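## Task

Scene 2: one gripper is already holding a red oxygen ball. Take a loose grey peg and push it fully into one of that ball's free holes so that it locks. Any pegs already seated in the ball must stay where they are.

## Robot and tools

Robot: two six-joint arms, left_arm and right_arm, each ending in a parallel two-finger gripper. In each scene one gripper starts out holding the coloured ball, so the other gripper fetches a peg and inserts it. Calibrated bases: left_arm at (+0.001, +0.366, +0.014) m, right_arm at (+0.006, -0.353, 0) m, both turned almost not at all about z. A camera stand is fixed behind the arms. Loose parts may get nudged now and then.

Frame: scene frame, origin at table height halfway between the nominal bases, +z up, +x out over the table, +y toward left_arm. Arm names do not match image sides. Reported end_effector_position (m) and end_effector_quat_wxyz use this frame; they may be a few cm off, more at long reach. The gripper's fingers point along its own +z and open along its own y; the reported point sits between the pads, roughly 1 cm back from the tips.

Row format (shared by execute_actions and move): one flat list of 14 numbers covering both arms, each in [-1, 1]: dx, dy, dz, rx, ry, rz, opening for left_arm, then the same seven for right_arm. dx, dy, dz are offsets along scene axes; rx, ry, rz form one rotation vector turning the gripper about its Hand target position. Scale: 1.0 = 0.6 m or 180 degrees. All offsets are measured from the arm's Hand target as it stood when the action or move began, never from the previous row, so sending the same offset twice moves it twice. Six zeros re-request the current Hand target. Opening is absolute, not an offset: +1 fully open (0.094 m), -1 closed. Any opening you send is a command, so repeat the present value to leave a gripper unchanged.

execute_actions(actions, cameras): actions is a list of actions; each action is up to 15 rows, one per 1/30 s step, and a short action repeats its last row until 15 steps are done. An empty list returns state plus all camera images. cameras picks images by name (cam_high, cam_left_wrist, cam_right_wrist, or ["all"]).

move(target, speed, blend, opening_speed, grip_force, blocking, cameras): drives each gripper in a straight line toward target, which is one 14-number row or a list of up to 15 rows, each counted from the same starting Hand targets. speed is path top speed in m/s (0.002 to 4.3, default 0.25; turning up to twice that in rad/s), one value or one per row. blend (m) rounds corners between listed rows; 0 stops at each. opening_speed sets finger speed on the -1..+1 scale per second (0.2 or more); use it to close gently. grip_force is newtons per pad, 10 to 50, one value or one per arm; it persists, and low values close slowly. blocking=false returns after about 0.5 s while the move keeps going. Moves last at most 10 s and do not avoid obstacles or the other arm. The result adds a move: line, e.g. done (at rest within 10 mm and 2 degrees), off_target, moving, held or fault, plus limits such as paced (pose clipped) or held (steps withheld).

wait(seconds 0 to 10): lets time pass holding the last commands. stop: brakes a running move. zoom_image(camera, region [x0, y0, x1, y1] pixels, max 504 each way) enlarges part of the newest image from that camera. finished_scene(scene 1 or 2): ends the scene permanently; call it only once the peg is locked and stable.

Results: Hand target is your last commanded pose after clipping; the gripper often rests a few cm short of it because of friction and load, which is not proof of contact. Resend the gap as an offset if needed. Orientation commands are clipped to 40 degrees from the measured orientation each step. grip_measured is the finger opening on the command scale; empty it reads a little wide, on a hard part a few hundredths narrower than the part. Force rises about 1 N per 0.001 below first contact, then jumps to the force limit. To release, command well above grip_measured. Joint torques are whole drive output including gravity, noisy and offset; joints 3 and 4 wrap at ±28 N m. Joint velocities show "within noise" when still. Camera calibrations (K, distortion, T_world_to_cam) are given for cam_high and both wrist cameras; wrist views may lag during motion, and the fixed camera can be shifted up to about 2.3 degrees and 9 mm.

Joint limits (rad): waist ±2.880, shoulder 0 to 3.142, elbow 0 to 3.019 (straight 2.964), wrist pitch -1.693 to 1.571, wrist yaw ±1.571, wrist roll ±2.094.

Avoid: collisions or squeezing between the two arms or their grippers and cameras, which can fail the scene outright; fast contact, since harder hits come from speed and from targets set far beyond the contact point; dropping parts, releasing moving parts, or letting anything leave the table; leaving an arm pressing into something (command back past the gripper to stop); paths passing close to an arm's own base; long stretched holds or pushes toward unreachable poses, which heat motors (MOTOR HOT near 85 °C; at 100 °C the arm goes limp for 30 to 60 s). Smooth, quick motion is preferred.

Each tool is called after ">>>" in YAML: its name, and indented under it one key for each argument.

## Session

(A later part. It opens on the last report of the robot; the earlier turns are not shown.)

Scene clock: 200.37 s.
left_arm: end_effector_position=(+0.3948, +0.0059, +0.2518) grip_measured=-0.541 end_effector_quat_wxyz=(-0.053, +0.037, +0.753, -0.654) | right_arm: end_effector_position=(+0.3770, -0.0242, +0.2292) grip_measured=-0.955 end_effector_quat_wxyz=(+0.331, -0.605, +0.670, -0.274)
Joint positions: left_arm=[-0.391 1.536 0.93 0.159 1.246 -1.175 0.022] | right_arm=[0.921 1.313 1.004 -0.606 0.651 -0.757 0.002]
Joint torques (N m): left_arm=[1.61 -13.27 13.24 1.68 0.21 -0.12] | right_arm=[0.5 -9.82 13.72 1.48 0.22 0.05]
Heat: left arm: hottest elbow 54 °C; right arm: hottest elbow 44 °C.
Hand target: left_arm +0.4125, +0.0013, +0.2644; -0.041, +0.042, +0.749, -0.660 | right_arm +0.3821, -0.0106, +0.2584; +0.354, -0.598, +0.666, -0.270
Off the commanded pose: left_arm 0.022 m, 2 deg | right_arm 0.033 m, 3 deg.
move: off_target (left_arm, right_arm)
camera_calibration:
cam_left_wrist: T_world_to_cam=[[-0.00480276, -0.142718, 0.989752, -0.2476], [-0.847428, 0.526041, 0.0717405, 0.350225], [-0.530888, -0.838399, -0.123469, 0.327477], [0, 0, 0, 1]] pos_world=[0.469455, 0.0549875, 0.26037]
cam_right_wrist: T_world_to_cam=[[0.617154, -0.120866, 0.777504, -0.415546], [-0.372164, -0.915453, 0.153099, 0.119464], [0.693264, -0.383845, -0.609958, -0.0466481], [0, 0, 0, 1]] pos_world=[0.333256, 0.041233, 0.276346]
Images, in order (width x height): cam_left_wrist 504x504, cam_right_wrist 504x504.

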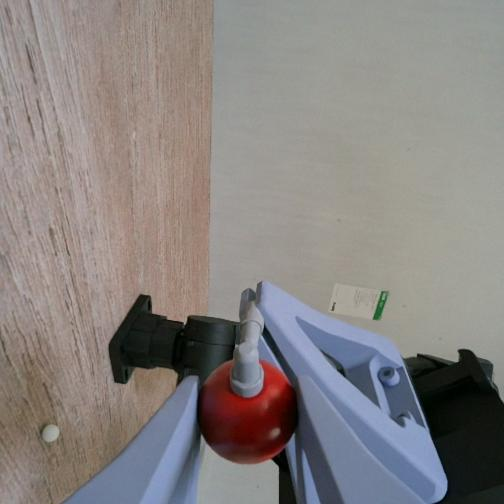

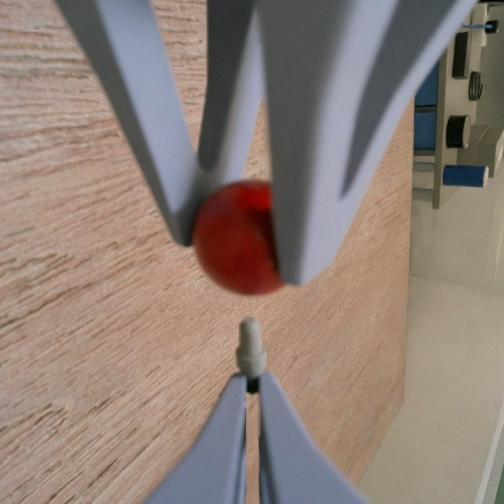

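>>> move:
  target: [0,0,0,0,0,0,-0.682579,-0.007,0.003,0.001,0,0,0,-1]
  speed: 0.1

Scene clock: 204.30 s.
left_arm: end_effector_position=(+0.3948, +0.0059, +0.2518) grip_measured=-0.541 end_effector_quat_wxyz=(-0.053, +0.037, +0.753, -0.654) | right_arm: end_effector_position=(+0.3729, -0.0223, +0.2286) grip_measured=-0.955 end_effector_quat_wxyz=(+0.329, -0.609, +0.667, -0.276)
Joint positions: left_arm=[-0.391 1.536 0.93 0.159 1.246 -1.175 0.022] | right_arm=[0.932 1.313 1.004 -0.615 0.658 -0.757 0.002]
Joint torques (N m): left_arm=[1.49 -13.22 13.14 1.62 0.21 -0.13] | right_arm=[0.21 -10.17 13.74 1.54 0.23 0.13]
Heat: left arm: hottest elbow 54 °C; right arm: hottest elbow 45 °C.
Hand target: left_arm +0.4125, +0.0013, +0.2644; -0.041, +0.042, +0.749, -0.660 | right_arm +0.3778, -0.0087, +0.2590; +0.354, -0.599, +0.666, -0.270
Off the commanded pose: left_arm 0.022 m, 2 deg | right_arm 0.034 m, 3 deg.
move: off_target (left_arm, right_arm)

>>> move:
  target: [0,0,0,0,0,0,-0.682579,0.003,0.010,0.002,0,0,0,-1]
  speed: 0.08
  cameras: ["cam_right_wrist","cam_left_wrist"]

>>> zoom_image:
  camera: "cam_left_wrist"
  region: [190, 270, 310, 390]

>>> zoom_image:
  camera: "cam_right_wrist"
  region: [160, 170, 380, 390]

Scene clock: 207.07 s.
left_arm: end_effector_position=(+0.3948, +0.0059, +0.2518) grip_measured=-0.541 end_effector_quat_wxyz=(-0.053, +0.037, +0.753, -0.654) | right_arm: end_effector_position=(+0.3738, -0.0178, +0.2363) grip_measured=-0.955 end_effector_quat_wxyz=(+0.334, -0.608, +0.666, -0.275)
Joint positions: left_arm=[-0.391 1.536 0.93 0.159 1.246 -1.175 0.022] | right_arm=[0.937 1.313 1.02 -0.62 0.661 -0.757 0.002]
Joint torques (N m): left_arm=[1.67 -13.16 13.12 1.61 0.22 -0.13] | right_arm=[0.56 -8.7 13.91 1.57 0.25 0.19]
Heat: left arm: hottest elbow 54 °C; right arm: hottest elbow 46 °C.
Hand target: left_arm +0.4125, +0.0013, +0.2644; -0.041, +0.042, +0.749, -0.660 | right_arm +0.3797, -0.0028, +0.2601; +0.354, -0.598, +0.666, -0.270
Off the commanded pose: left_arm 0.022 m, 2 deg | right_arm 0.029 m, 3 deg.
move: off_target (left_arm, right_arm)
camera_calibration:
cam_left_wrist: T_world_to_cam=[[-0.00480276, -0.142718, 0.989752, -0.2476], [-0.847428, 0.526041, 0.0717405, 0.350225], [-0.530888, -0.838399, -0.123469, 0.327477], [0, 0, 0, 1]] pos_world=[0.469455, 0.0549875, 0.26037]
cam_right_wrist: T_world_to_cam=[[0.612247, -0.113108, 0.782535, -0.417578], [-0.364355, -0.918726, 0.152275, 0.120233], [0.701712, -0.37835, -0.603698, -0.0422198], [0, 0, 0, 1]] pos_world=[0.329094, 0.0472561, 0.282972]
Images, in order (width x height): cam_left_wrist 504x504, cam_right_wrist 504x504.

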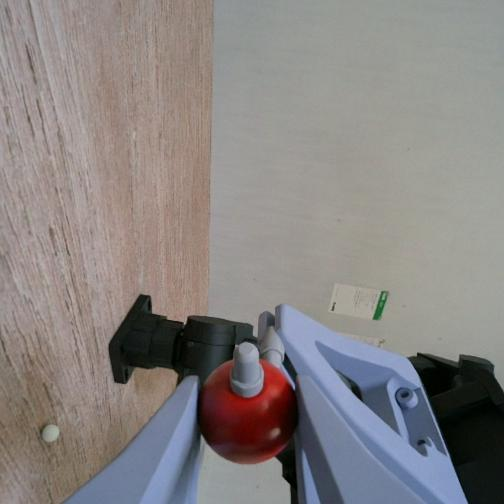

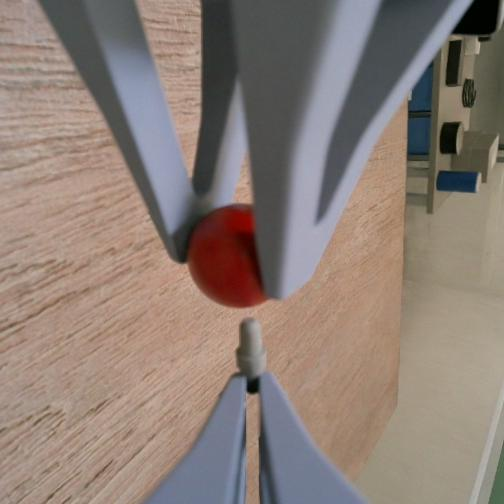

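Scaled by 4.200 from the camera's 504x504 image, which has a finer 720x720 frame.

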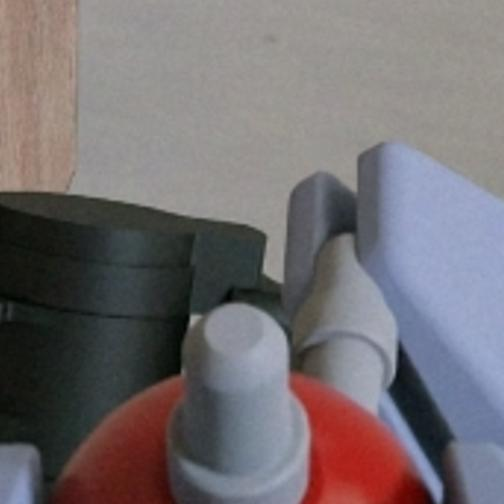

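Scaled by 2.291 from the camera's 504x504 image, which has a finer 720x720 frame.

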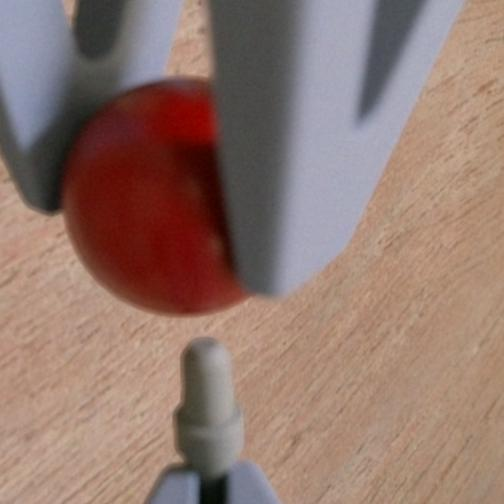

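>>> move:
  target: [0,0,0,0,0,0,-0.682579,0.002,-0.002,-0.021,0,0,0,-1]
  speed: 0.08

Scene clock: 209.70 s.
left_arm: end_effector_position=(+0.3948, +0.0059, +0.2518) grip_measured=-0.541 end_effector_quat_wxyz=(-0.053, +0.037, +0.753, -0.654) | right_arm: end_effector_position=(+0.3752, -0.0160, +0.2344) grip_measured=-0.955 end_effector_quat_wxyz=(+0.336, -0.607, +0.666, -0.275)
Joint positions: left_arm=[-0.391 1.536 0.93 0.159 1.246 -1.175 0.022] | right_arm=[0.937 1.32 1.02 -0.61 0.661 -0.757 0.002]
Joint torques (N m): left_arm=[1.49 -13.16 13.18 1.59 0.21 -0.12] | right_arm=[0.21 -8.53 11.89 2.8 0.16 0.15]
Heat: left arm: hottest elbow 54 °C; right arm: hottest elbow 46 °C.
Hand target: left_arm +0.4125, +0.0013, +0.2644; -0.041, +0.042, +0.749, -0.660 | right_arm +0.3809, -0.0040, +0.2476; +0.354, -0.598, +0.666, -0.270
Off the commanded pose: left_arm 0.022 m, 2 deg | right_arm 0.019 m, 2 deg.
move: off_target (left_arm, right_arm)

>>> move:
  target: [0,0,0,0,0,0,-0.682579,-0.002,-0.003,-0.011,0,0,0,-1]
  speed: 0.08
  cameras: ["cam_right_wrist","cam_left_wrist"]

>>> zoom_image:
  camera: "cam_left_wrist"
  region: [190, 270, 310, 390]

>>> zoom_image:
  camera: "cam_right_wrist"
  region: [160, 170, 380, 390]

Scene clock: 211.97 s.
left_arm: end_effector_position=(+0.3948, +0.0059, +0.2518) grip_measured=-0.541 end_effector_quat_wxyz=(-0.053, +0.037, +0.753, -0.654) | right_arm: end_effector_position=(+0.3763, -0.0144, +0.2359) grip_measured=-0.955 end_effector_quat_wxyz=(+0.341, -0.604, +0.666, -0.274)
Joint positions: left_arm=[-0.391 1.536 0.93 0.159 1.246 -1.175 0.022] | right_arm=[0.937 1.32 1.02 -0.598 0.661 -0.757 0.002]
Joint torques (N m): left_arm=[1.61 -13.16 13.2 1.58 0.2 -0.14] | right_arm=[0.09 -8.7 10.39 3.07 0.16 0.16]
Motor temperatures (°C): left_arm=[29 35 55 30 32 29 33] | right_arm=[31 32 46 29 31 31 35]
Heat: left arm: hottest elbow 55 °C; right arm: hottest elbow 46 °C.
Hand target: left_arm +0.4125, +0.0012, +0.2644; -0.041, +0.042, +0.749, -0.660 | right_arm +0.3797, -0.0058, +0.2410; +0.354, -0.598, +0.666, -0.270
Off the commanded pose: left_arm 0.022 m, 2 deg | right_arm 0.011 m, 2 deg.
move: off_target (left_arm, right_arm)
camera_calibration:
cam_left_wrist: T_world_to_cam=[[-0.00480276, -0.142718, 0.989752, -0.2476], [-0.847428, 0.526041, 0.0717405, 0.350225], [-0.530888, -0.838399, -0.123469, 0.327477], [0, 0, 0, 1]] pos_world=[0.469455, 0.0549875, 0.26037]
cam_right_wrist: T_world_to_cam=[[0.605695, -0.122413, 0.786224, -0.41694], [-0.36562, -0.920423, 0.138361, 0.128125], [0.706721, -0.371264, -0.602252, -0.045028], [0, 0, 0, 1]] pos_world=[0.331206, 0.0501728, 0.282963]
Images, in order (width x height): cam_left_wrist 504x504, cam_right_wrist 504x504.

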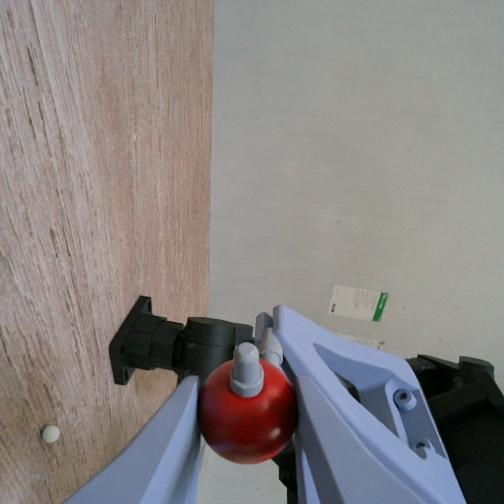

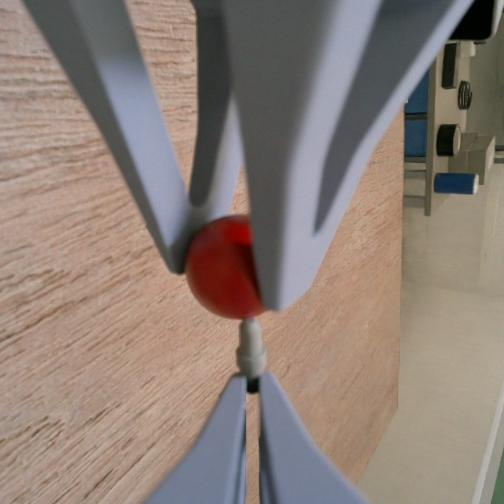

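Scaled by 4.200 from the camera's 504x504 image, which has a finer 720x720 frame.

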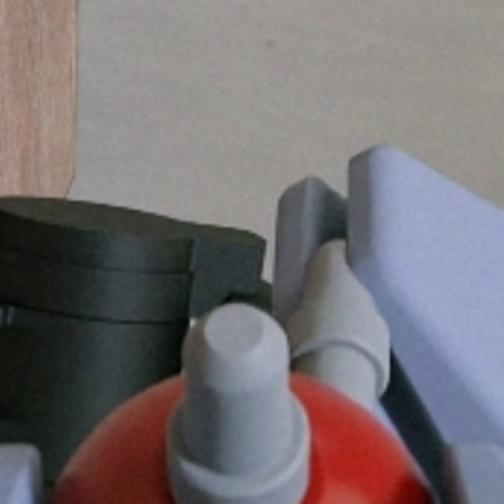

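Scaled by 2.291 from the camera's 504x504 image, which has a finer 720x720 frame.

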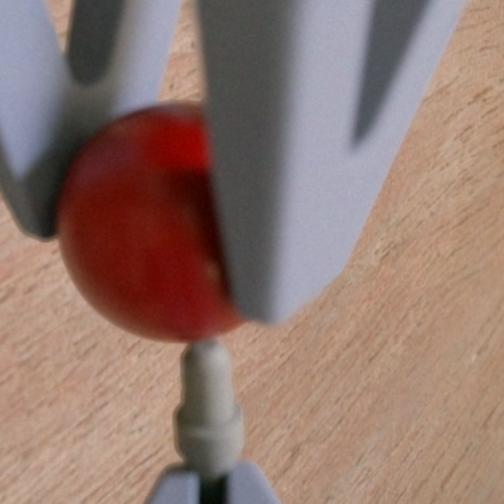

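>>> move:
  target:
    - [0,0,0,0,0,0,-0.682579,-0.0085,-0.075,-0.0035,0,0,0,-1]
    - [0,0,0,0,0,0,-0.682579,0,-0.0095,0.0227,0,0,0,-1]
  speed: [0.12,0.08]
  cameras: ["cam_right_wrist","cam_left_wrist"]

>>> zoom_image:
  camera: "cam_left_wrist"
  region: [190, 270, 310, 390]

>>> zoom_image:
  camera: "cam_right_wrist"
  region: [160, 170, 380, 390]

Scene clock: 219.13 s.
left_arm: end_effector_position=(+0.3949, +0.0061, +0.2518) grip_measured=-0.541 end_effector_quat_wxyz=(-0.053, +0.037, +0.753, -0.654) | right_arm: end_effector_position=(+0.3722, -0.0258, +0.2319) grip_measured=-0.955 end_effector_quat_wxyz=(+0.336, -0.609, +0.664, -0.275)
Joint positions: left_arm=[-0.39 1.536 0.93 0.159 1.246 -1.175 0.022] | right_arm=[0.927 1.295 0.99 -0.598 0.653 -0.771 0.002]
Joint torques (N m): left_arm=[1.44 -13.22 13.16 1.63 0.2 -0.14] | right_arm=[0.32 -8.23 13.94 1.62 0.22 0.2]
Motor temperatures (°C): left_arm=[29 35 55 30 32 29 33] | right_arm=[31 32 46 30 31 31 35]
Heat: left arm: hottest elbow 55 °C; right arm: hottest elbow 46 °C.
Hand target: left_arm +0.4126, +0.0013, +0.2645; -0.041, +0.042, +0.749, -0.660 | right_arm +0.3796, -0.0114, +0.2544; +0.354, -0.599, +0.666, -0.269
Off the commanded pose: left_arm 0.022 m, 2 deg | right_arm 0.028 m, 3 deg.
move: off_target (left_arm, right_arm)
camera_calibration:
cam_left_wrist: T_world_to_cam=[[-0.00473929, -0.142726, 0.989751, -0.2476], [-0.847619, 0.525731, 0.0717538, 0.350309], [-0.530584, -0.838592, -0.123469, 0.327565], [0, 0, 0, 1]] pos_world=[0.469556, 0.0551858, 0.26037]
cam_right_wrist: T_world_to_cam=[[0.611975, -0.111032, 0.783044, -0.414118], [-0.360563, -0.920384, 0.151287, 0.111778], [0.703903, -0.374921, -0.603286, -0.047555], [0, 0, 0, 1]] pos_world=[0.327207, 0.0390686, 0.278673]
Images, in order (width x height): cam_left_wrist 504x504, cam_right_wrist 504x504.

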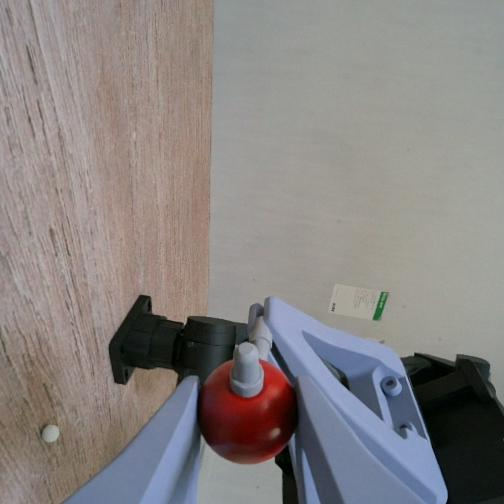

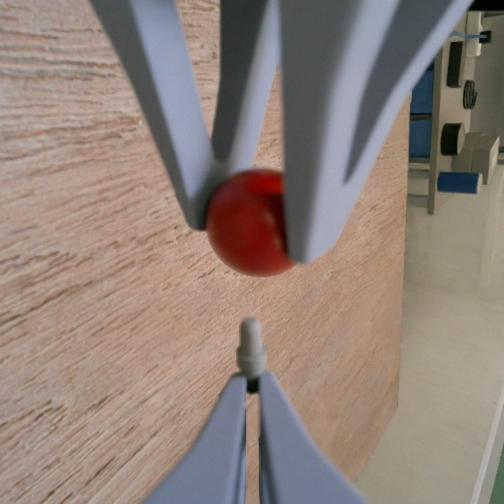

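Scaled by 4.200 from the camera's 504x504 image, which has a finer 720x720 frame.

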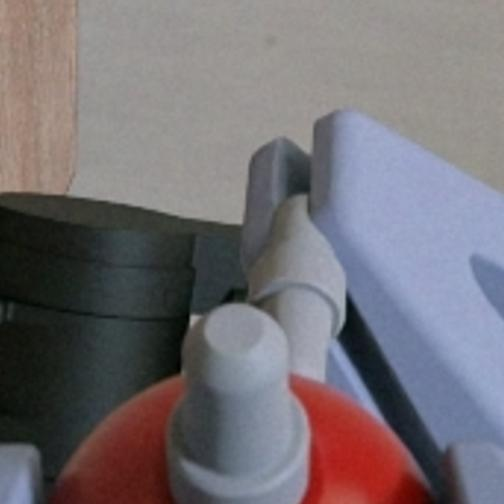

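Scaled by 2.291 from the camera's 504x504 image, which has a finer 720x720 frame.

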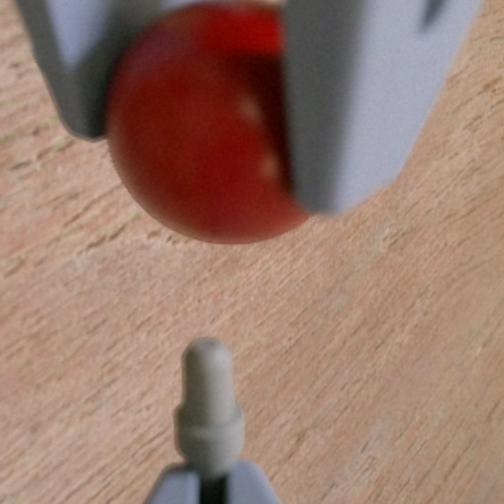

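>>> move:
  target:
    - [0,0,0,0,0,0,-0.682579,-0.0027,-0.0648,-0.0327,0,0,0,-1]
    - [0,0,0,0,0,0,-0.682579,0.0073,0.0123,-0.0048,0,0,0,-1]
  speed: [0.12,0.08]
  cameras: ["cam_right_wrist","cam_left_wrist"]

>>> zoom_image:
  camera: "cam_left_wrist"
  region: [190, 270, 310, 390]

>>> zoom_image:
  camera: "cam_right_wrist"
  region: [160, 170, 380, 390]

Scene clock: 227.27 s.
left_arm: end_effector_position=(+0.3949, +0.0061, +0.2518) grip_measured=-0.541 end_effector_quat_wxyz=(-0.053, +0.037, +0.753, -0.654) | right_arm: end_effector_position=(+0.3767, -0.0188, +0.2292) grip_measured=-0.955 end_effector_quat_wxyz=(+0.335, -0.609, +0.664, -0.275)
Joint positions: left_arm=[-0.39 1.536 0.93 0.159 1.246 -1.175 0.022] | right_arm=[0.929 1.32 1.005 -0.59 0.654 -0.77 0.002]
Joint torques (N m): left_arm=[1.44 -13.39 13.15 1.61 0.2 -0.13] | right_arm=[0.32 -8.53 13.94 1.55 0.22 0.22]
Motor temperatures (°C): left_arm=[29 35 55 30 32 29 33] | right_arm=[31 32 45 29 31 31 35]
Heat: left arm: hottest elbow 55 °C; right arm: hottest elbow 45 °C.
Hand target: left_arm +0.4126, +0.0013, +0.2645; -0.041, +0.042, +0.749, -0.660 | right_arm +0.3840, -0.0041, +0.2515; +0.354, -0.598, +0.666, -0.270
Off the commanded pose: left_arm 0.022 m, 2 deg | right_arm 0.028 m, 3 deg.
move: off_target (left_arm, right_arm)
camera_calibration:
cam_left_wrist: T_world_to_cam=[[-0.00473929, -0.142726, 0.989751, -0.2476], [-0.847619, 0.525731, 0.0717538, 0.350309], [-0.530584, -0.838592, -0.123469, 0.327565], [0, 0, 0, 1]] pos_world=[0.469556, 0.0551858, 0.26037]
cam_right_wrist: T_world_to_cam=[[0.611958, -0.110748, 0.783098, -0.413926], [-0.360781, -0.920215, 0.151796, 0.120188], [0.703807, -0.375419, -0.603089, -0.049786], [0, 0, 0, 1]] pos_world=[0.331707, 0.0460672, 0.275875]
Images, in order (width x height): cam_left_wrist 504x504, cam_right_wrist 504x504.

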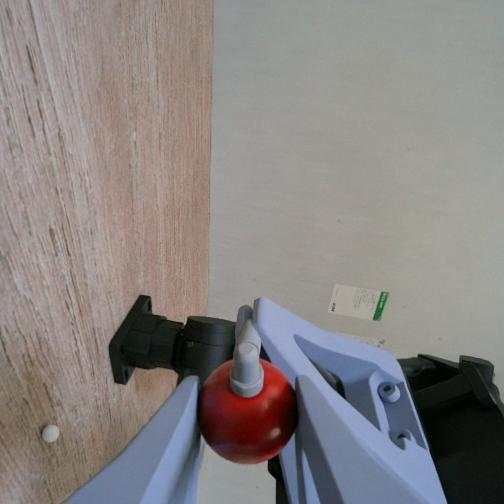

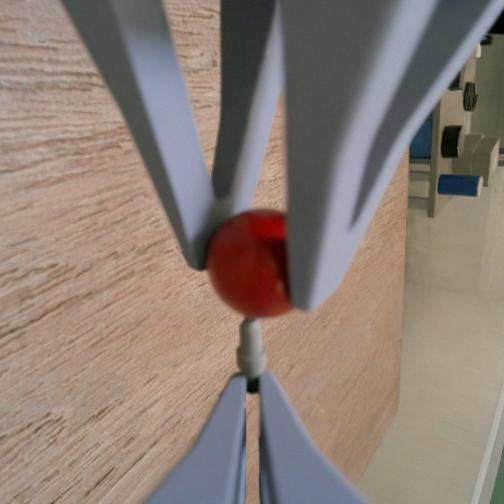

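Scaled by 4.200 from the camera's 504x504 image, which has a finer 720x720 frame.

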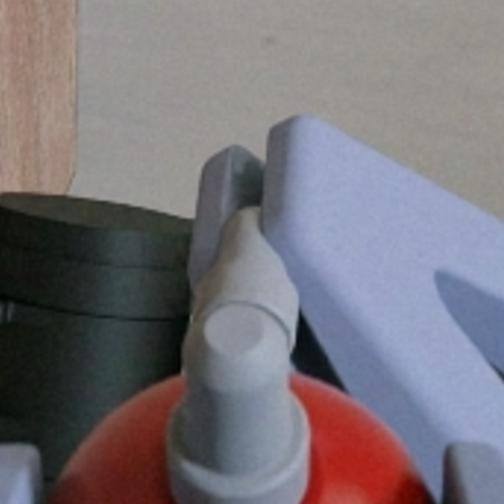

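Scaled by 2.291 from the camera's 504x504 image, which has a finer 720x720 frame.

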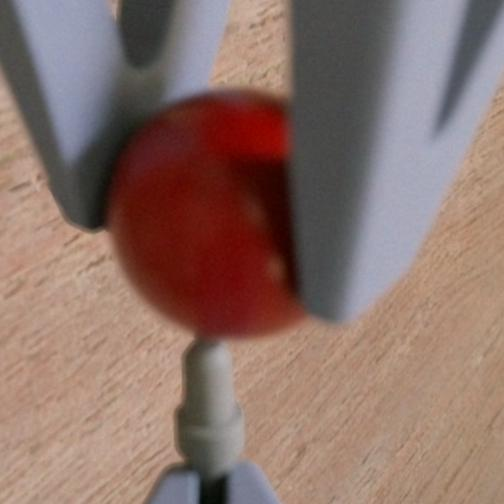

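>>> move:
  target: [0,0,0,0,0,0,-0.682579,0.001,0.013,0.0025,0,0,0,-1]
  speed: 0.05
  cameras: ["cam_right_wrist","cam_left_wrist"]

>>> zoom_image:
  camera: "cam_left_wrist"
  region: [190, 270, 310, 390]

>>> zoom_image:
  camera: "cam_right_wrist"
  region: [160, 170, 380, 390]

Scene clock: 231.17 s.
left_arm: end_effector_position=(+0.3949, +0.0061, +0.2518) grip_measured=-0.541 end_effector_quat_wxyz=(-0.053, +0.037, +0.753, -0.654) | right_arm: end_effector_position=(+0.3780, -0.0121, +0.2308) grip_measured=-0.955 end_effector_quat_wxyz=(+0.335, -0.608, +0.665, -0.275)
Joint positions: left_arm=[-0.39 1.536 0.93 0.159 1.246 -1.175 0.022] | right_arm=[0.936 1.336 1.025 -0.6 0.66 -0.76 0.002]
Joint velocities: left_arm=[within noise] | right_arm=[-0.005 -0.005 -0.046 -0.002 0.051 0.022 -0.001]
Joint torques (N m): left_arm=[1.44 -13.45 13.19 1.58 0.2 -0.13] | right_arm=[0.67 -8.82 13.98 1.59 0.22 0.21]
Motor temperatures (°C): left_arm=[29 35 55 30 32 29 33] | right_arm=[31 31 46 29 31 31 35]
Heat: left arm: hottest elbow 55 °C; right arm: hottest elbow 46 °C.
Hand target: left_arm +0.4126, +0.0013, +0.2645; -0.041, +0.042, +0.749, -0.660 | right_arm +0.3846, +0.0038, +0.2533; +0.354, -0.598, +0.666, -0.270
Off the commanded pose: left_arm 0.022 m, 2 deg | right_arm 0.028 m, 3 deg.
move: off_target (left_arm, right_arm)
camera_calibration:
cam_left_wrist: T_world_to_cam=[[-0.00473929, -0.142726, 0.989751, -0.2476], [-0.847619, 0.525731, 0.0717538, 0.350309], [-0.530584, -0.838592, -0.123469, 0.327565], [0, 0, 0, 1]] pos_world=[0.469556, 0.0551858, 0.26037]
cam_right_wrist: T_world_to_cam=[[0.611344, -0.112017, 0.783397, -0.415092], [-0.362967, -0.919355, 0.151793, 0.127383], [0.703216, -0.377145, -0.602701, -0.0470706], [0, 0, 0, 1]] pos_world=[0.333101, 0.0528607, 0.277476]
Images, in order (width x height): cam_left_wrist 504x504, cam_right_wrist 504x504.

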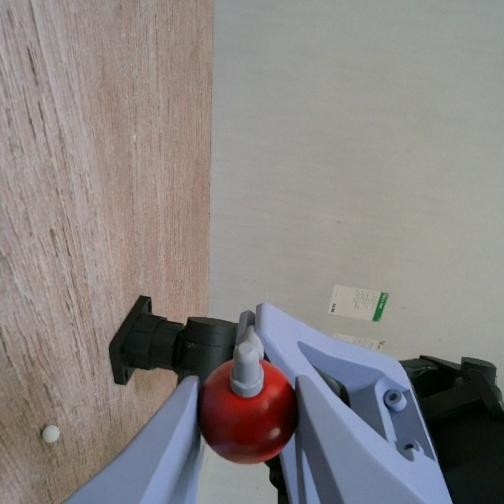

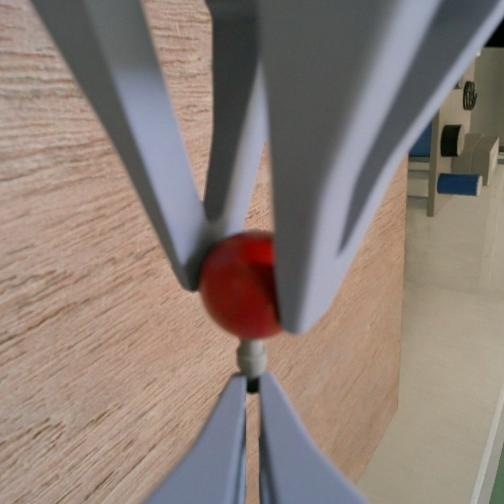

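Scaled by 4.200 from the camera's 504x504 image, which has a finer 720x720 frame.

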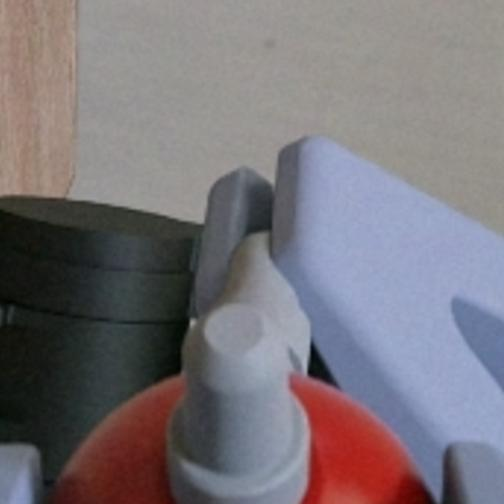

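Scaled by 2.291 from the camera's 504x504 image, which has a finer 720x720 frame.

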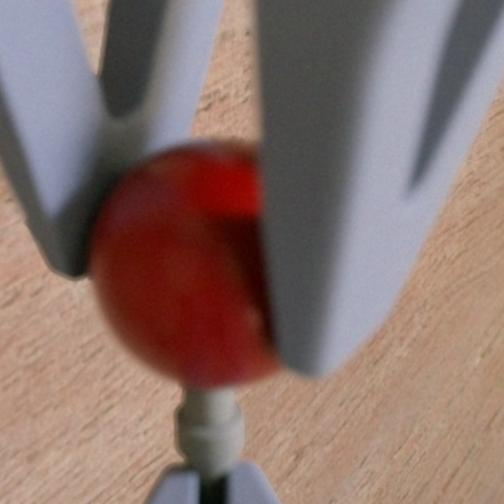

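>>> move:
  target: [0,0,0,0,0,0,-0.682579,0.001,0.01,0.0015,0,0,0,-1]
  speed: 0.05
  cameras: ["cam_right_wrist","cam_left_wrist"]

>>> zoom_image:
  camera: "cam_left_wrist"
  region: [190, 270, 310, 390]

>>> zoom_image:
  camera: "cam_right_wrist"
  region: [160, 170, 380, 390]

Scene clock: 234.13 s.
left_arm: end_effector_position=(+0.3952, +0.0064, +0.2516) grip_measured=-0.541 end_effector_quat_wxyz=(-0.052, +0.037, +0.753, -0.654) | right_arm: end_effector_position=(+0.3787, -0.0091, +0.2308) grip_measured=-0.955 end_effector_quat_wxyz=(+0.333, -0.608, +0.666, -0.277)
Joint positions: left_arm=[-0.389 1.537 0.93 0.159 1.246 -1.175 0.022] | right_arm=[0.94 1.347 1.037 -0.61 0.667 -0.753 0.002]
Joint torques (N m): left_arm=[1.55 -13.27 13.14 1.57 0.2 -0.13] | right_arm=[0.73 -8.64 14.23 1.77 0.16 0.21]
Motor temperatures (°C): left_arm=[29 35 55 30 32 29 33] | right_arm=[31 32 46 29 31 31 35]
Heat: left arm: hottest elbow 55 °C; right arm: hottest elbow 46 °C.
Hand target: left_arm +0.4126, +0.0014, +0.2645; -0.041, +0.042, +0.749, -0.660 | right_arm +0.3853, +0.0097, +0.2540; +0.354, -0.598, +0.666, -0.270
Off the commanded pose: left_arm 0.022 m, 2 deg | right_arm 0.031 m, 3 deg.
move: off_target (left_arm, right_arm)
camera_calibration:
cam_left_wrist: T_world_to_cam=[[-0.00424951, -0.142855, 0.989734, -0.247578], [-0.847997, 0.525068, 0.0721458, 0.350537], [-0.529984, -0.838985, -0.123372, 0.327665], [0, 0, 0, 1]] pos_world=[0.46986, 0.0554822, 0.260172]
cam_right_wrist: T_world_to_cam=[[0.611924, -0.11046, 0.783165, -0.415296], [-0.366492, -0.917078, 0.15701, 0.13059], [0.70088, -0.383102, -0.601664, -0.0457971], [0, 0, 0, 1]] pos_world=[0.334088, 0.0563425, 0.277187]
Images, in order (width x height): cam_left_wrist 504x504, cam_right_wrist 504x504.

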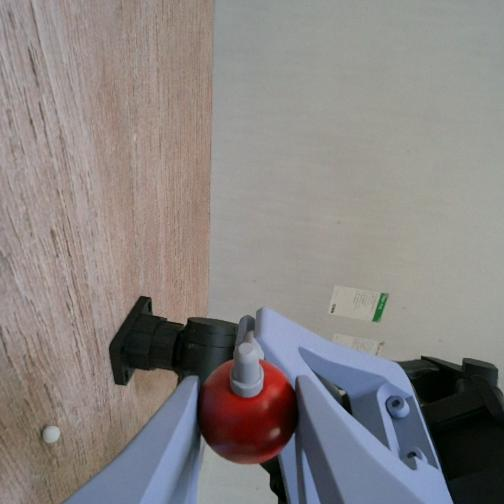

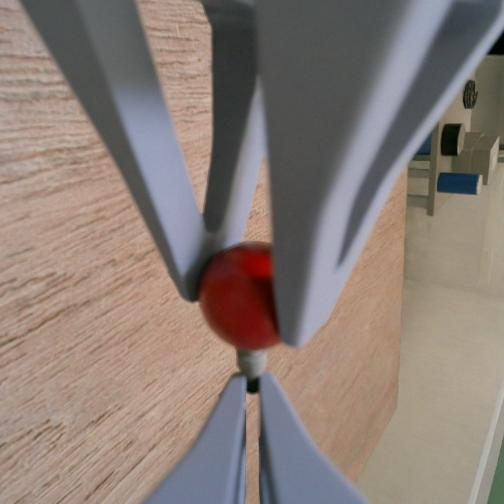

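Scaled by 4.200 from the camera's 504x504 image, which has a finer 720x720 frame.

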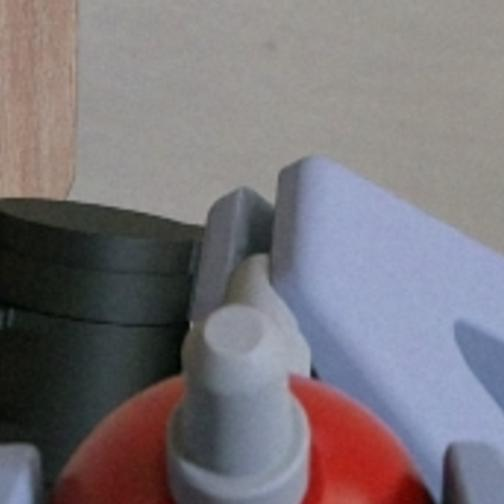

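Scaled by 2.291 from the camera's 504x504 image, which has a finer 720x720 frame.

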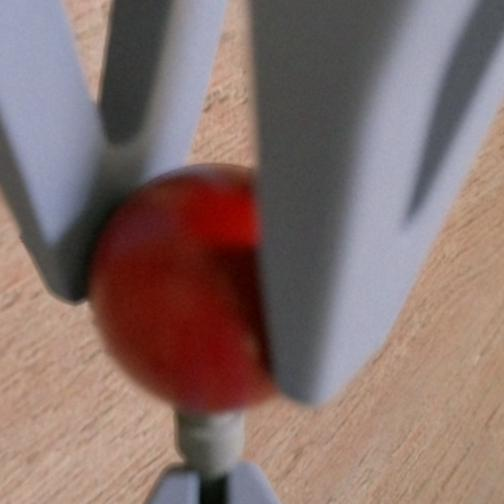

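>>> move:
  target: [0,0,0,0,0,0,-0.682579,0.003,0.03,0.0045,0,0,0,-1]
  speed: 0.06
  cameras: ["cam_right_wrist"]

>>> zoom_image:
  camera: "cam_right_wrist"
  region: [200, 300, 300, 400]

Scene clock: 236.57 s.
left_arm: end_effector_position=(+0.3999, +0.0115, +0.2516) grip_measured=-0.541 end_effector_quat_wxyz=(-0.048, +0.032, +0.754, -0.655) | right_arm: end_effector_position=(+0.3831, -0.0014, +0.2307) grip_measured=-0.955 end_effector_quat_wxyz=(+0.324, -0.605, +0.669, -0.285)
Joint positions: left_arm=[-0.376 1.537 0.93 0.159 1.246 -1.175 0.022] | right_arm=[0.948 1.382 1.076 -0.64 0.687 -0.733 0.002]
Joint torques (N m): left_arm=[0.67 -13.39 13.16 1.62 0.22 -0.12] | right_arm=[1.38 -8.88 14.98 2.13 -0.13 0.18]
Motor temperatures (°C): left_arm=[29 36 55 30 32 29 33] | right_arm=[31 32 47 29 31 31 35]
Heat: left arm: hottest elbow 55 °C; right arm: hottest elbow 47 °C.
Hand target: left_arm +0.4125, +0.0013, +0.2645; -0.041, +0.042, +0.749, -0.660 | right_arm +0.3871, +0.0277, +0.2566; +0.354, -0.599, +0.666, -0.270
Off the commanded pose: left_arm 0.021 m, 2 deg | right_arm 0.039 m, 4 deg.
move: off_target (left_arm, right_arm)
camera_calibration:
cam_right_wrist: T_world_to_cam=[[0.61196, -0.109404, 0.783285, -0.417074], [-0.382645, -0.907712, 0.172167, 0.142017], [0.692162, -0.40508, -0.597346, -0.0437164], [0, 0, 0, 1]] pos_world=[0.339833, 0.0655724, 0.276123]
Images, in order (width x height): cam_right_wrist 504x504.

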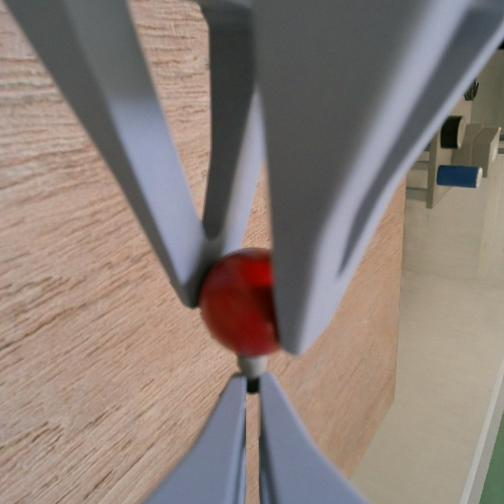

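Scaled by 5.040 from the camera's 504x504 image, which has a finer 720x720 frame.

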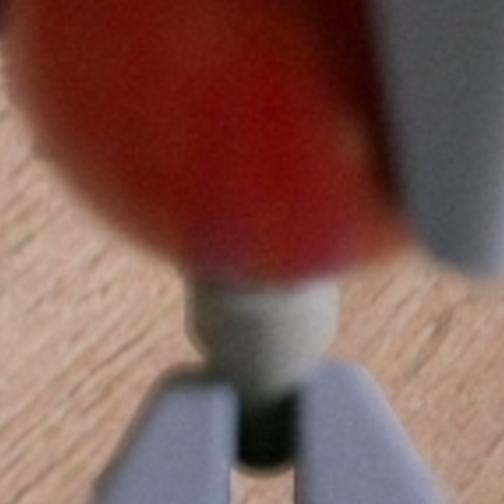

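>>> move:
  target: [-0.008,-0.033,-0.004,0,0,0,-0.682579,0.003,0.033,0.0045,0,0,0,-1]
  speed: 0.06
  cameras: ["cam_right_wrist","cam_left_wrist"]

>>> zoom_image:
  camera: "cam_right_wrist"
  region: [200, 300, 300, 400]

Scene clock: 238.73 s.
left_arm: end_effector_position=(+0.4079, +0.0099, +0.2507) grip_measured=-0.541 end_effector_quat_wxyz=(-0.040, +0.017, +0.754, -0.655) | right_arm: end_effector_position=(+0.3889, +0.0000, +0.2294) grip_measured=-0.955 end_effector_quat_wxyz=(+0.311, -0.598, +0.675, -0.301)
Joint positions: left_arm=[-0.376 1.546 0.93 0.206 1.217 -1.222 0.022] | right_arm=[0.949 1.417 1.111 -0.682 0.722 -0.707 0.002]
Joint torques (N m): left_arm=[-2.49 -12.92 12.96 2.06 -0.15 -0.11] | right_arm=[3.31 -9.41 16.18 2.76 -0.93 0.17]
Motor temperatures (°C): left_arm=[29 36 55 30 32 29 33] | right_arm=[31 32 47 29 31 31 35]
Heat: left arm: hottest elbow 55 °C; right arm: hottest elbow 47 °C.
Hand target: left_arm +0.4077, -0.0185, +0.2620; -0.041, +0.042, +0.749, -0.660 | right_arm +0.3888, +0.0475, +0.2593; +0.354, -0.598, +0.666, -0.270
Off the commanded pose: left_arm 0.031 m, 3 deg | right_arm 0.056 m, 6 deg.
move: off_target (left_arm, right_arm)
camera_calibration:
cam_left_wrist: T_world_to_cam=[[0.00859648, -0.143632, 0.989594, -0.251356], [-0.871002, 0.485053, 0.0779679, 0.367729], [-0.491205, -0.862608, -0.120934, 0.321057], [0, 0, 0, 1]] pos_world=[0.480158, 0.0624755, 0.258896]
cam_right_wrist: T_world_to_cam=[[0.607604, -0.106809, 0.787026, -0.418589], [-0.41361, -0.888499, 0.198737, 0.151679], [0.678045, -0.446275, -0.584033, -0.0455179], [0, 0, 0, 1]] pos_world=[0.347935, 0.0697439, 0.272712]
Images, in order (width x height): cam_left_wrist 504x504, cam_right_wrist 504x504.

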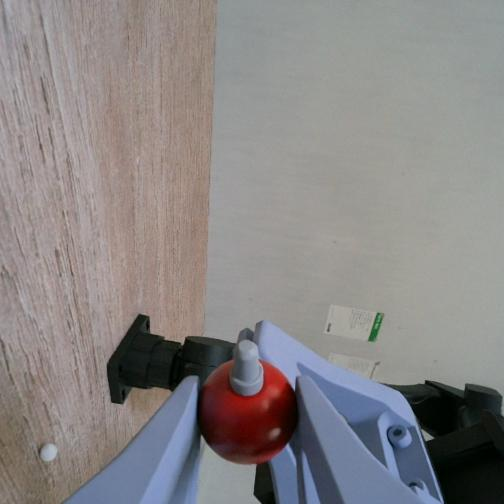

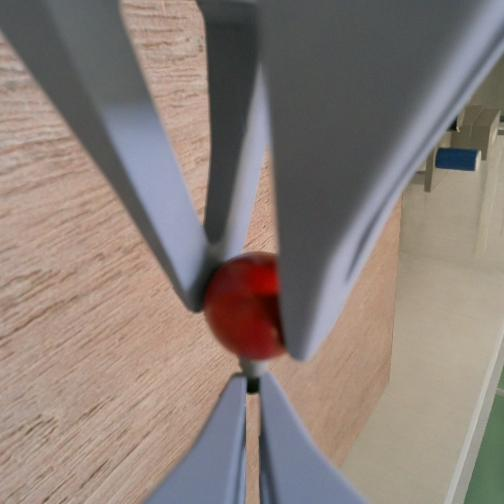

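Scaled by 5.040 from the camera's 504x504 image, which has a finer 720x720 frame.

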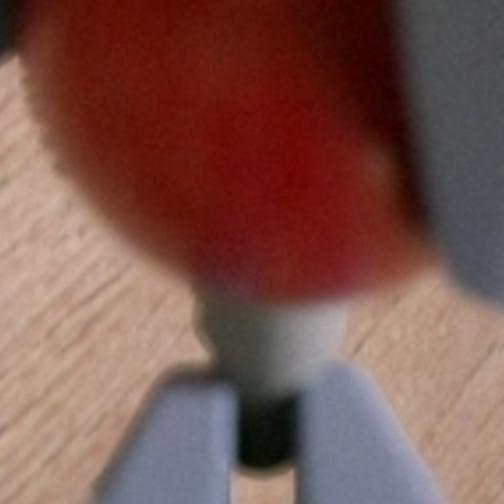

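>>> move:
  target: [-0.012,-0.025,-0.003,0,0,0,-0.682579,-0.012,0.04,0.006,0,0,0,-1]
  speed: 0.06
  cameras: ["cam_right_wrist"]

>>> zoom_image:
  camera: "cam_right_wrist"
  region: [200, 300, 300, 400]

Scene clock: 243.30 s.
left_arm: end_effector_position=(+0.4100, +0.0070, +0.2526) grip_measured=-0.541 end_effector_quat_wxyz=(-0.032, +0.015, +0.754, -0.656) | right_arm: end_effector_position=(+0.3924, -0.0050, +0.2304) grip_measured=-0.955 end_effector_quat_wxyz=(+0.299, -0.589, +0.681, -0.315)
Joint positions: left_arm=[-0.382 1.546 0.93 0.23 1.198 -1.238 0.022] | right_arm=[0.945 1.431 1.131 -0.72 0.753 -0.684 0.002]
Joint torques (N m): left_arm=[0.97 -15.21 9.22 1.09 0.21 0.02] | right_arm=[0.15 -11.34 9.17 2.11 -0.18 0.1]
Motor temperatures (°C): left_arm=[29 36 55 30 32 29 33] | right_arm=[31 31 48 29 31 31 35]
Heat: left arm: hottest elbow 55 °C; right arm: hottest elbow 48 °C.
Hand target: left_arm +0.4098, +0.0070, +0.2524; -0.032, +0.015, +0.754, -0.656 (not the last commanded pose) | right_arm +0.3909, -0.0019, +0.2310; +0.303, -0.592, +0.680, -0.309 (not the last commanded pose)
Off the commanded pose: left_arm 0.042 m, 3 deg | right_arm 0.084 m, 8 deg.
move: held (left_arm, right_arm; a check stopped the path); limits=held
pose unreachable (left arm): on one or more control steps of this call, first in action 0 (counted from 0), this arm could not follow its commanded pose, so it was not sent that pose on those steps. It may still have moved: this result reports where it is.
cause: moving toward the commanded pose would bring a part of the arm too close to another arm (this arm's wrist (the part past joint 4) and the right arm's wrist camera, along the way the arms are being sent, or toward where that arm still pushes).
pose unreachable (right arm): on one or more control steps of this call, first in action 0 (counted from 0), this arm could not follow its commanded pose, so it was not sent that pose on those steps. It may still have moved: this result reports where it is.
cause: moving toward the commanded pose would bring a part of the arm too close to another arm (this arm's wrist camera and the left arm's wrist (the part past joint 4), along the way the arms are being sent, or toward where that arm still pushes).
camera_calibration:
cam_right_wrist: T_world_to_cam=[[0.601122, -0.10863, 0.79174, -0.420615], [-0.444882, -0.868498, 0.218611, 0.156231], [0.663877, -0.483643, -0.570401, -0.0472821], [0, 0, 0, 1]] pos_world=[0.353735, 0.0671271, 0.271894]
Images, in order (width x height): cam_right_wrist 504x504.

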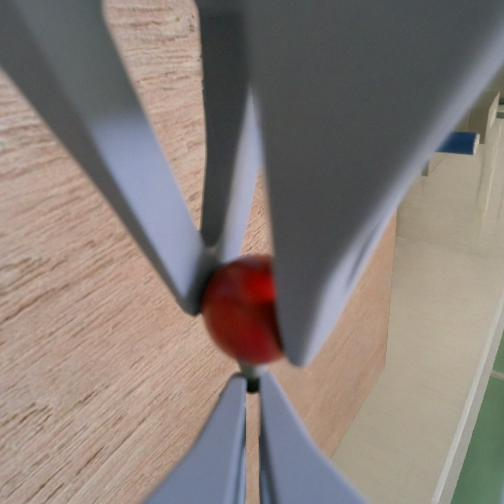

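Scaled by 5.040 from the camera's 504x504 image, which has a finer 720x720 frame.

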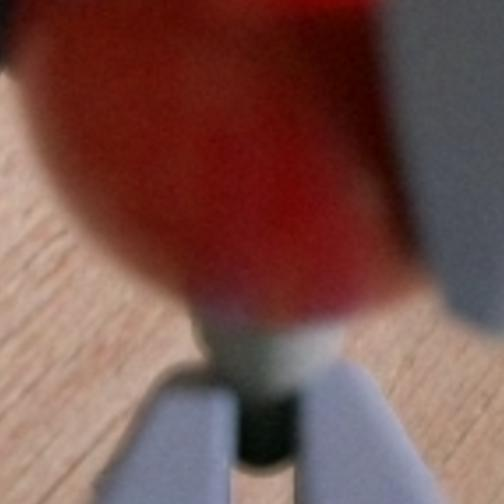

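>>> move:
  target: [0,0,0,0,0,0,-0.682579,0,0,0,0,0,0,-0.6]
  opening_speed: 0.3
  cameras: ["cam_right_wrist"]

>>> zoom_image:
  camera: "cam_right_wrist"
  region: [180, 270, 320, 410]

Scene clock: 246.73 s.
left_arm: end_effector_position=(+0.4100, +0.0070, +0.2526) grip_measured=-0.541 end_effector_quat_wxyz=(-0.032, +0.015, +0.754, -0.656) | right_arm: end_effector_position=(+0.3917, -0.0041, +0.2294) grip_measured=-0.602 end_effector_quat_wxyz=(+0.299, -0.591, +0.681, -0.311)
Joint positions: left_arm=[-0.382 1.546 0.93 0.23 1.198 -1.238 0.022] | right_arm=[0.945 1.431 1.13 -0.72 0.745 -0.684 0.019]
Joint torques (N m): left_arm=[1.03 -15.27 9.05 1.09 0.23 0.01] | right_arm=[-0.09 -11.11 9.05 2.09 0.14 0.1]
Motor temperatures (°C): left_arm=[29 36 55 30 32 29 33] | right_arm=[31 31 47 29 31 31 35]
Heat: left arm: hottest elbow 55 °C; right arm: hottest elbow 47 °C.
Hand target: left_arm +0.4098, +0.0070, +0.2524; -0.032, +0.015, +0.754, -0.656 | right_arm +0.3908, -0.0019, +0.2309; +0.303, -0.592, +0.680, -0.309
Off the commanded pose: left_arm 0.000 m, 0 deg | right_arm 0.003 m, 1 deg.
move: done
camera_calibration:
cam_right_wrist: T_world_to_cam=[[0.606416, -0.109002, 0.787641, -0.420446], [-0.439757, -0.871257, 0.218001, 0.155115], [0.662475, -0.47857, -0.576279, -0.0450778], [0, 0, 0, 1]] pos_world=[0.353041, 0.0677424, 0.271368]
Images, in order (width x height): cam_right_wrist 504x504.

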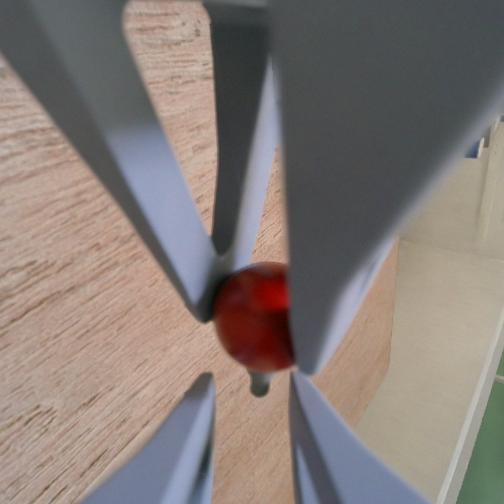

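Scaled by 3.600 from the camera's 504x504 image, which has a finer 720x720 frame.

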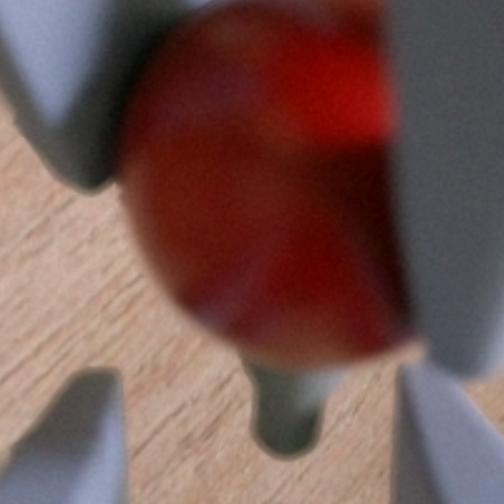

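>>> move:
  target:
    - [0,0,0,0,0,0,-0.682579,-0.065,0.006,0.052,0,0,0,-0.5]
    - [0,0,0,0,0,0,-0.682579,-0.09,-0.08,0.12,0,0,0,0]
  speed: 0.12
  cameras: ["all"]

>>> zoom_image:
  camera: "cam_left_wrist"
  region: [150, 250, 350, 470]

Scene clock: 250.73 s.
left_arm: end_effector_position=(+0.4100, +0.0070, +0.2526) grip_measured=-0.541 end_effector_quat_wxyz=(-0.032, +0.015, +0.754, -0.656) | right_arm: end_effector_position=(+0.3359, -0.0459, +0.3014) grip_measured=-0.002 end_effector_quat_wxyz=(+0.307, -0.590, +0.681, -0.307)
Joint positions: left_arm=[-0.382 1.546 0.93 0.23 1.198 -1.238 0.022] | right_arm=[1.003 1.217 1.124 -0.955 0.769 -0.622 0.047]
Joint torques (N m): left_arm=[1.2 -15.03 9.05 1.1 0.2 0.01] | right_arm=[-0.91 -8.29 9.55 1.33 0.16 0.03]
Heat: left arm: hottest elbow 54 °C; right arm: hottest elbow 46 °C.
Hand target: left_arm +0.4098, +0.0070, +0.2524; -0.032, +0.015, +0.754, -0.656 | right_arm +0.3369, -0.0499, +0.3029; +0.303, -0.592, +0.680, -0.310
Off the commanded pose: left_arm 0.000 m, 0 deg | right_arm 0.004 m, 1 deg.
move: done
camera_calibration:
cam_left_wrist: T_world_to_cam=[[0.00200148, -0.141769, 0.989898, -0.250898], [-0.878249, 0.473122, 0.0695342, 0.376051], [-0.4782, -0.869515, -0.123561, 0.315238], [0, 0, 0, 1]] pos_world=[0.481515, 0.0606167, 0.261166]
cam_right_wrist: T_world_to_cam=[[0.601712, -0.116802, 0.790127, -0.447385], [-0.435685, -0.87711, 0.20213, 0.0815127], [0.669419, -0.465871, -0.578657, 0.0123128], [0, 0, 0, 1]] pos_world=[0.296469, 0.0249762, 0.34414]

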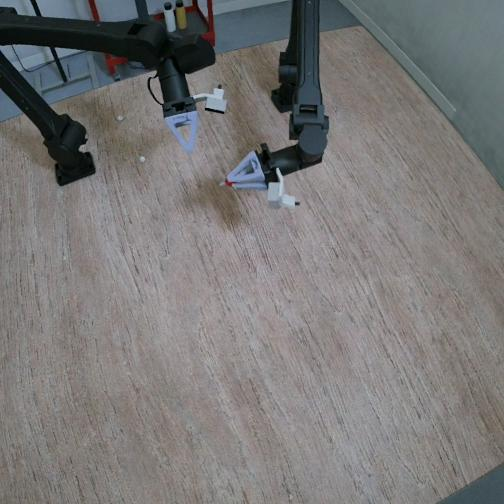

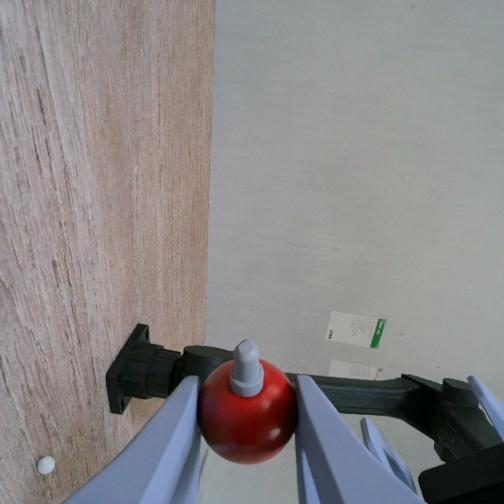

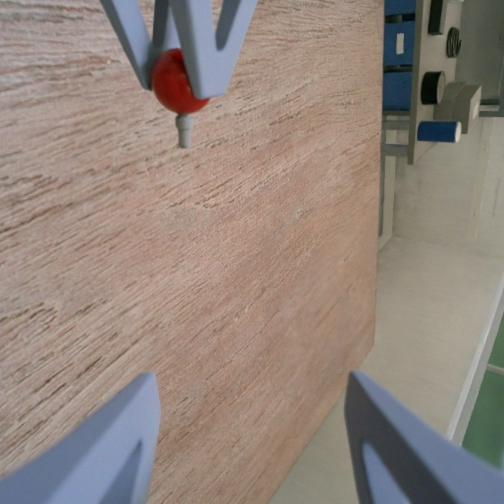

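Scaled by 2.291 from the camera's 504x504 image, which has a finer 720x720 frame.

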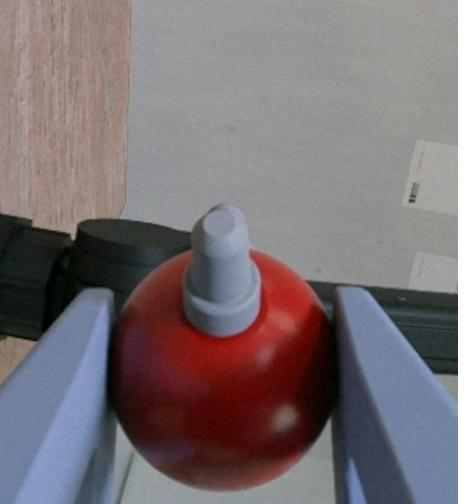

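>>> zoom_image:
  camera: "cam_right_wrist"
  region: [130, 60, 240, 170]

Scaled by 4.582 from the camera's 504x504 image, which has a finer 720x720 frame.

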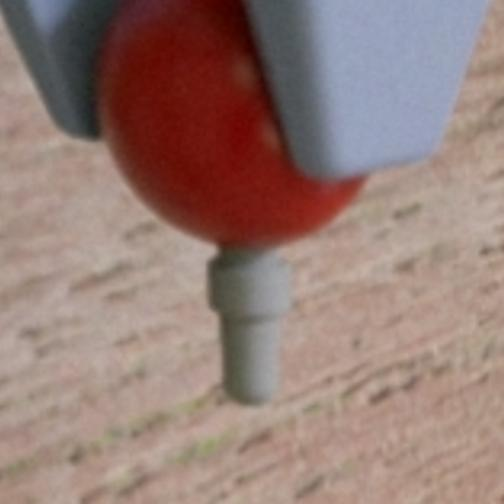

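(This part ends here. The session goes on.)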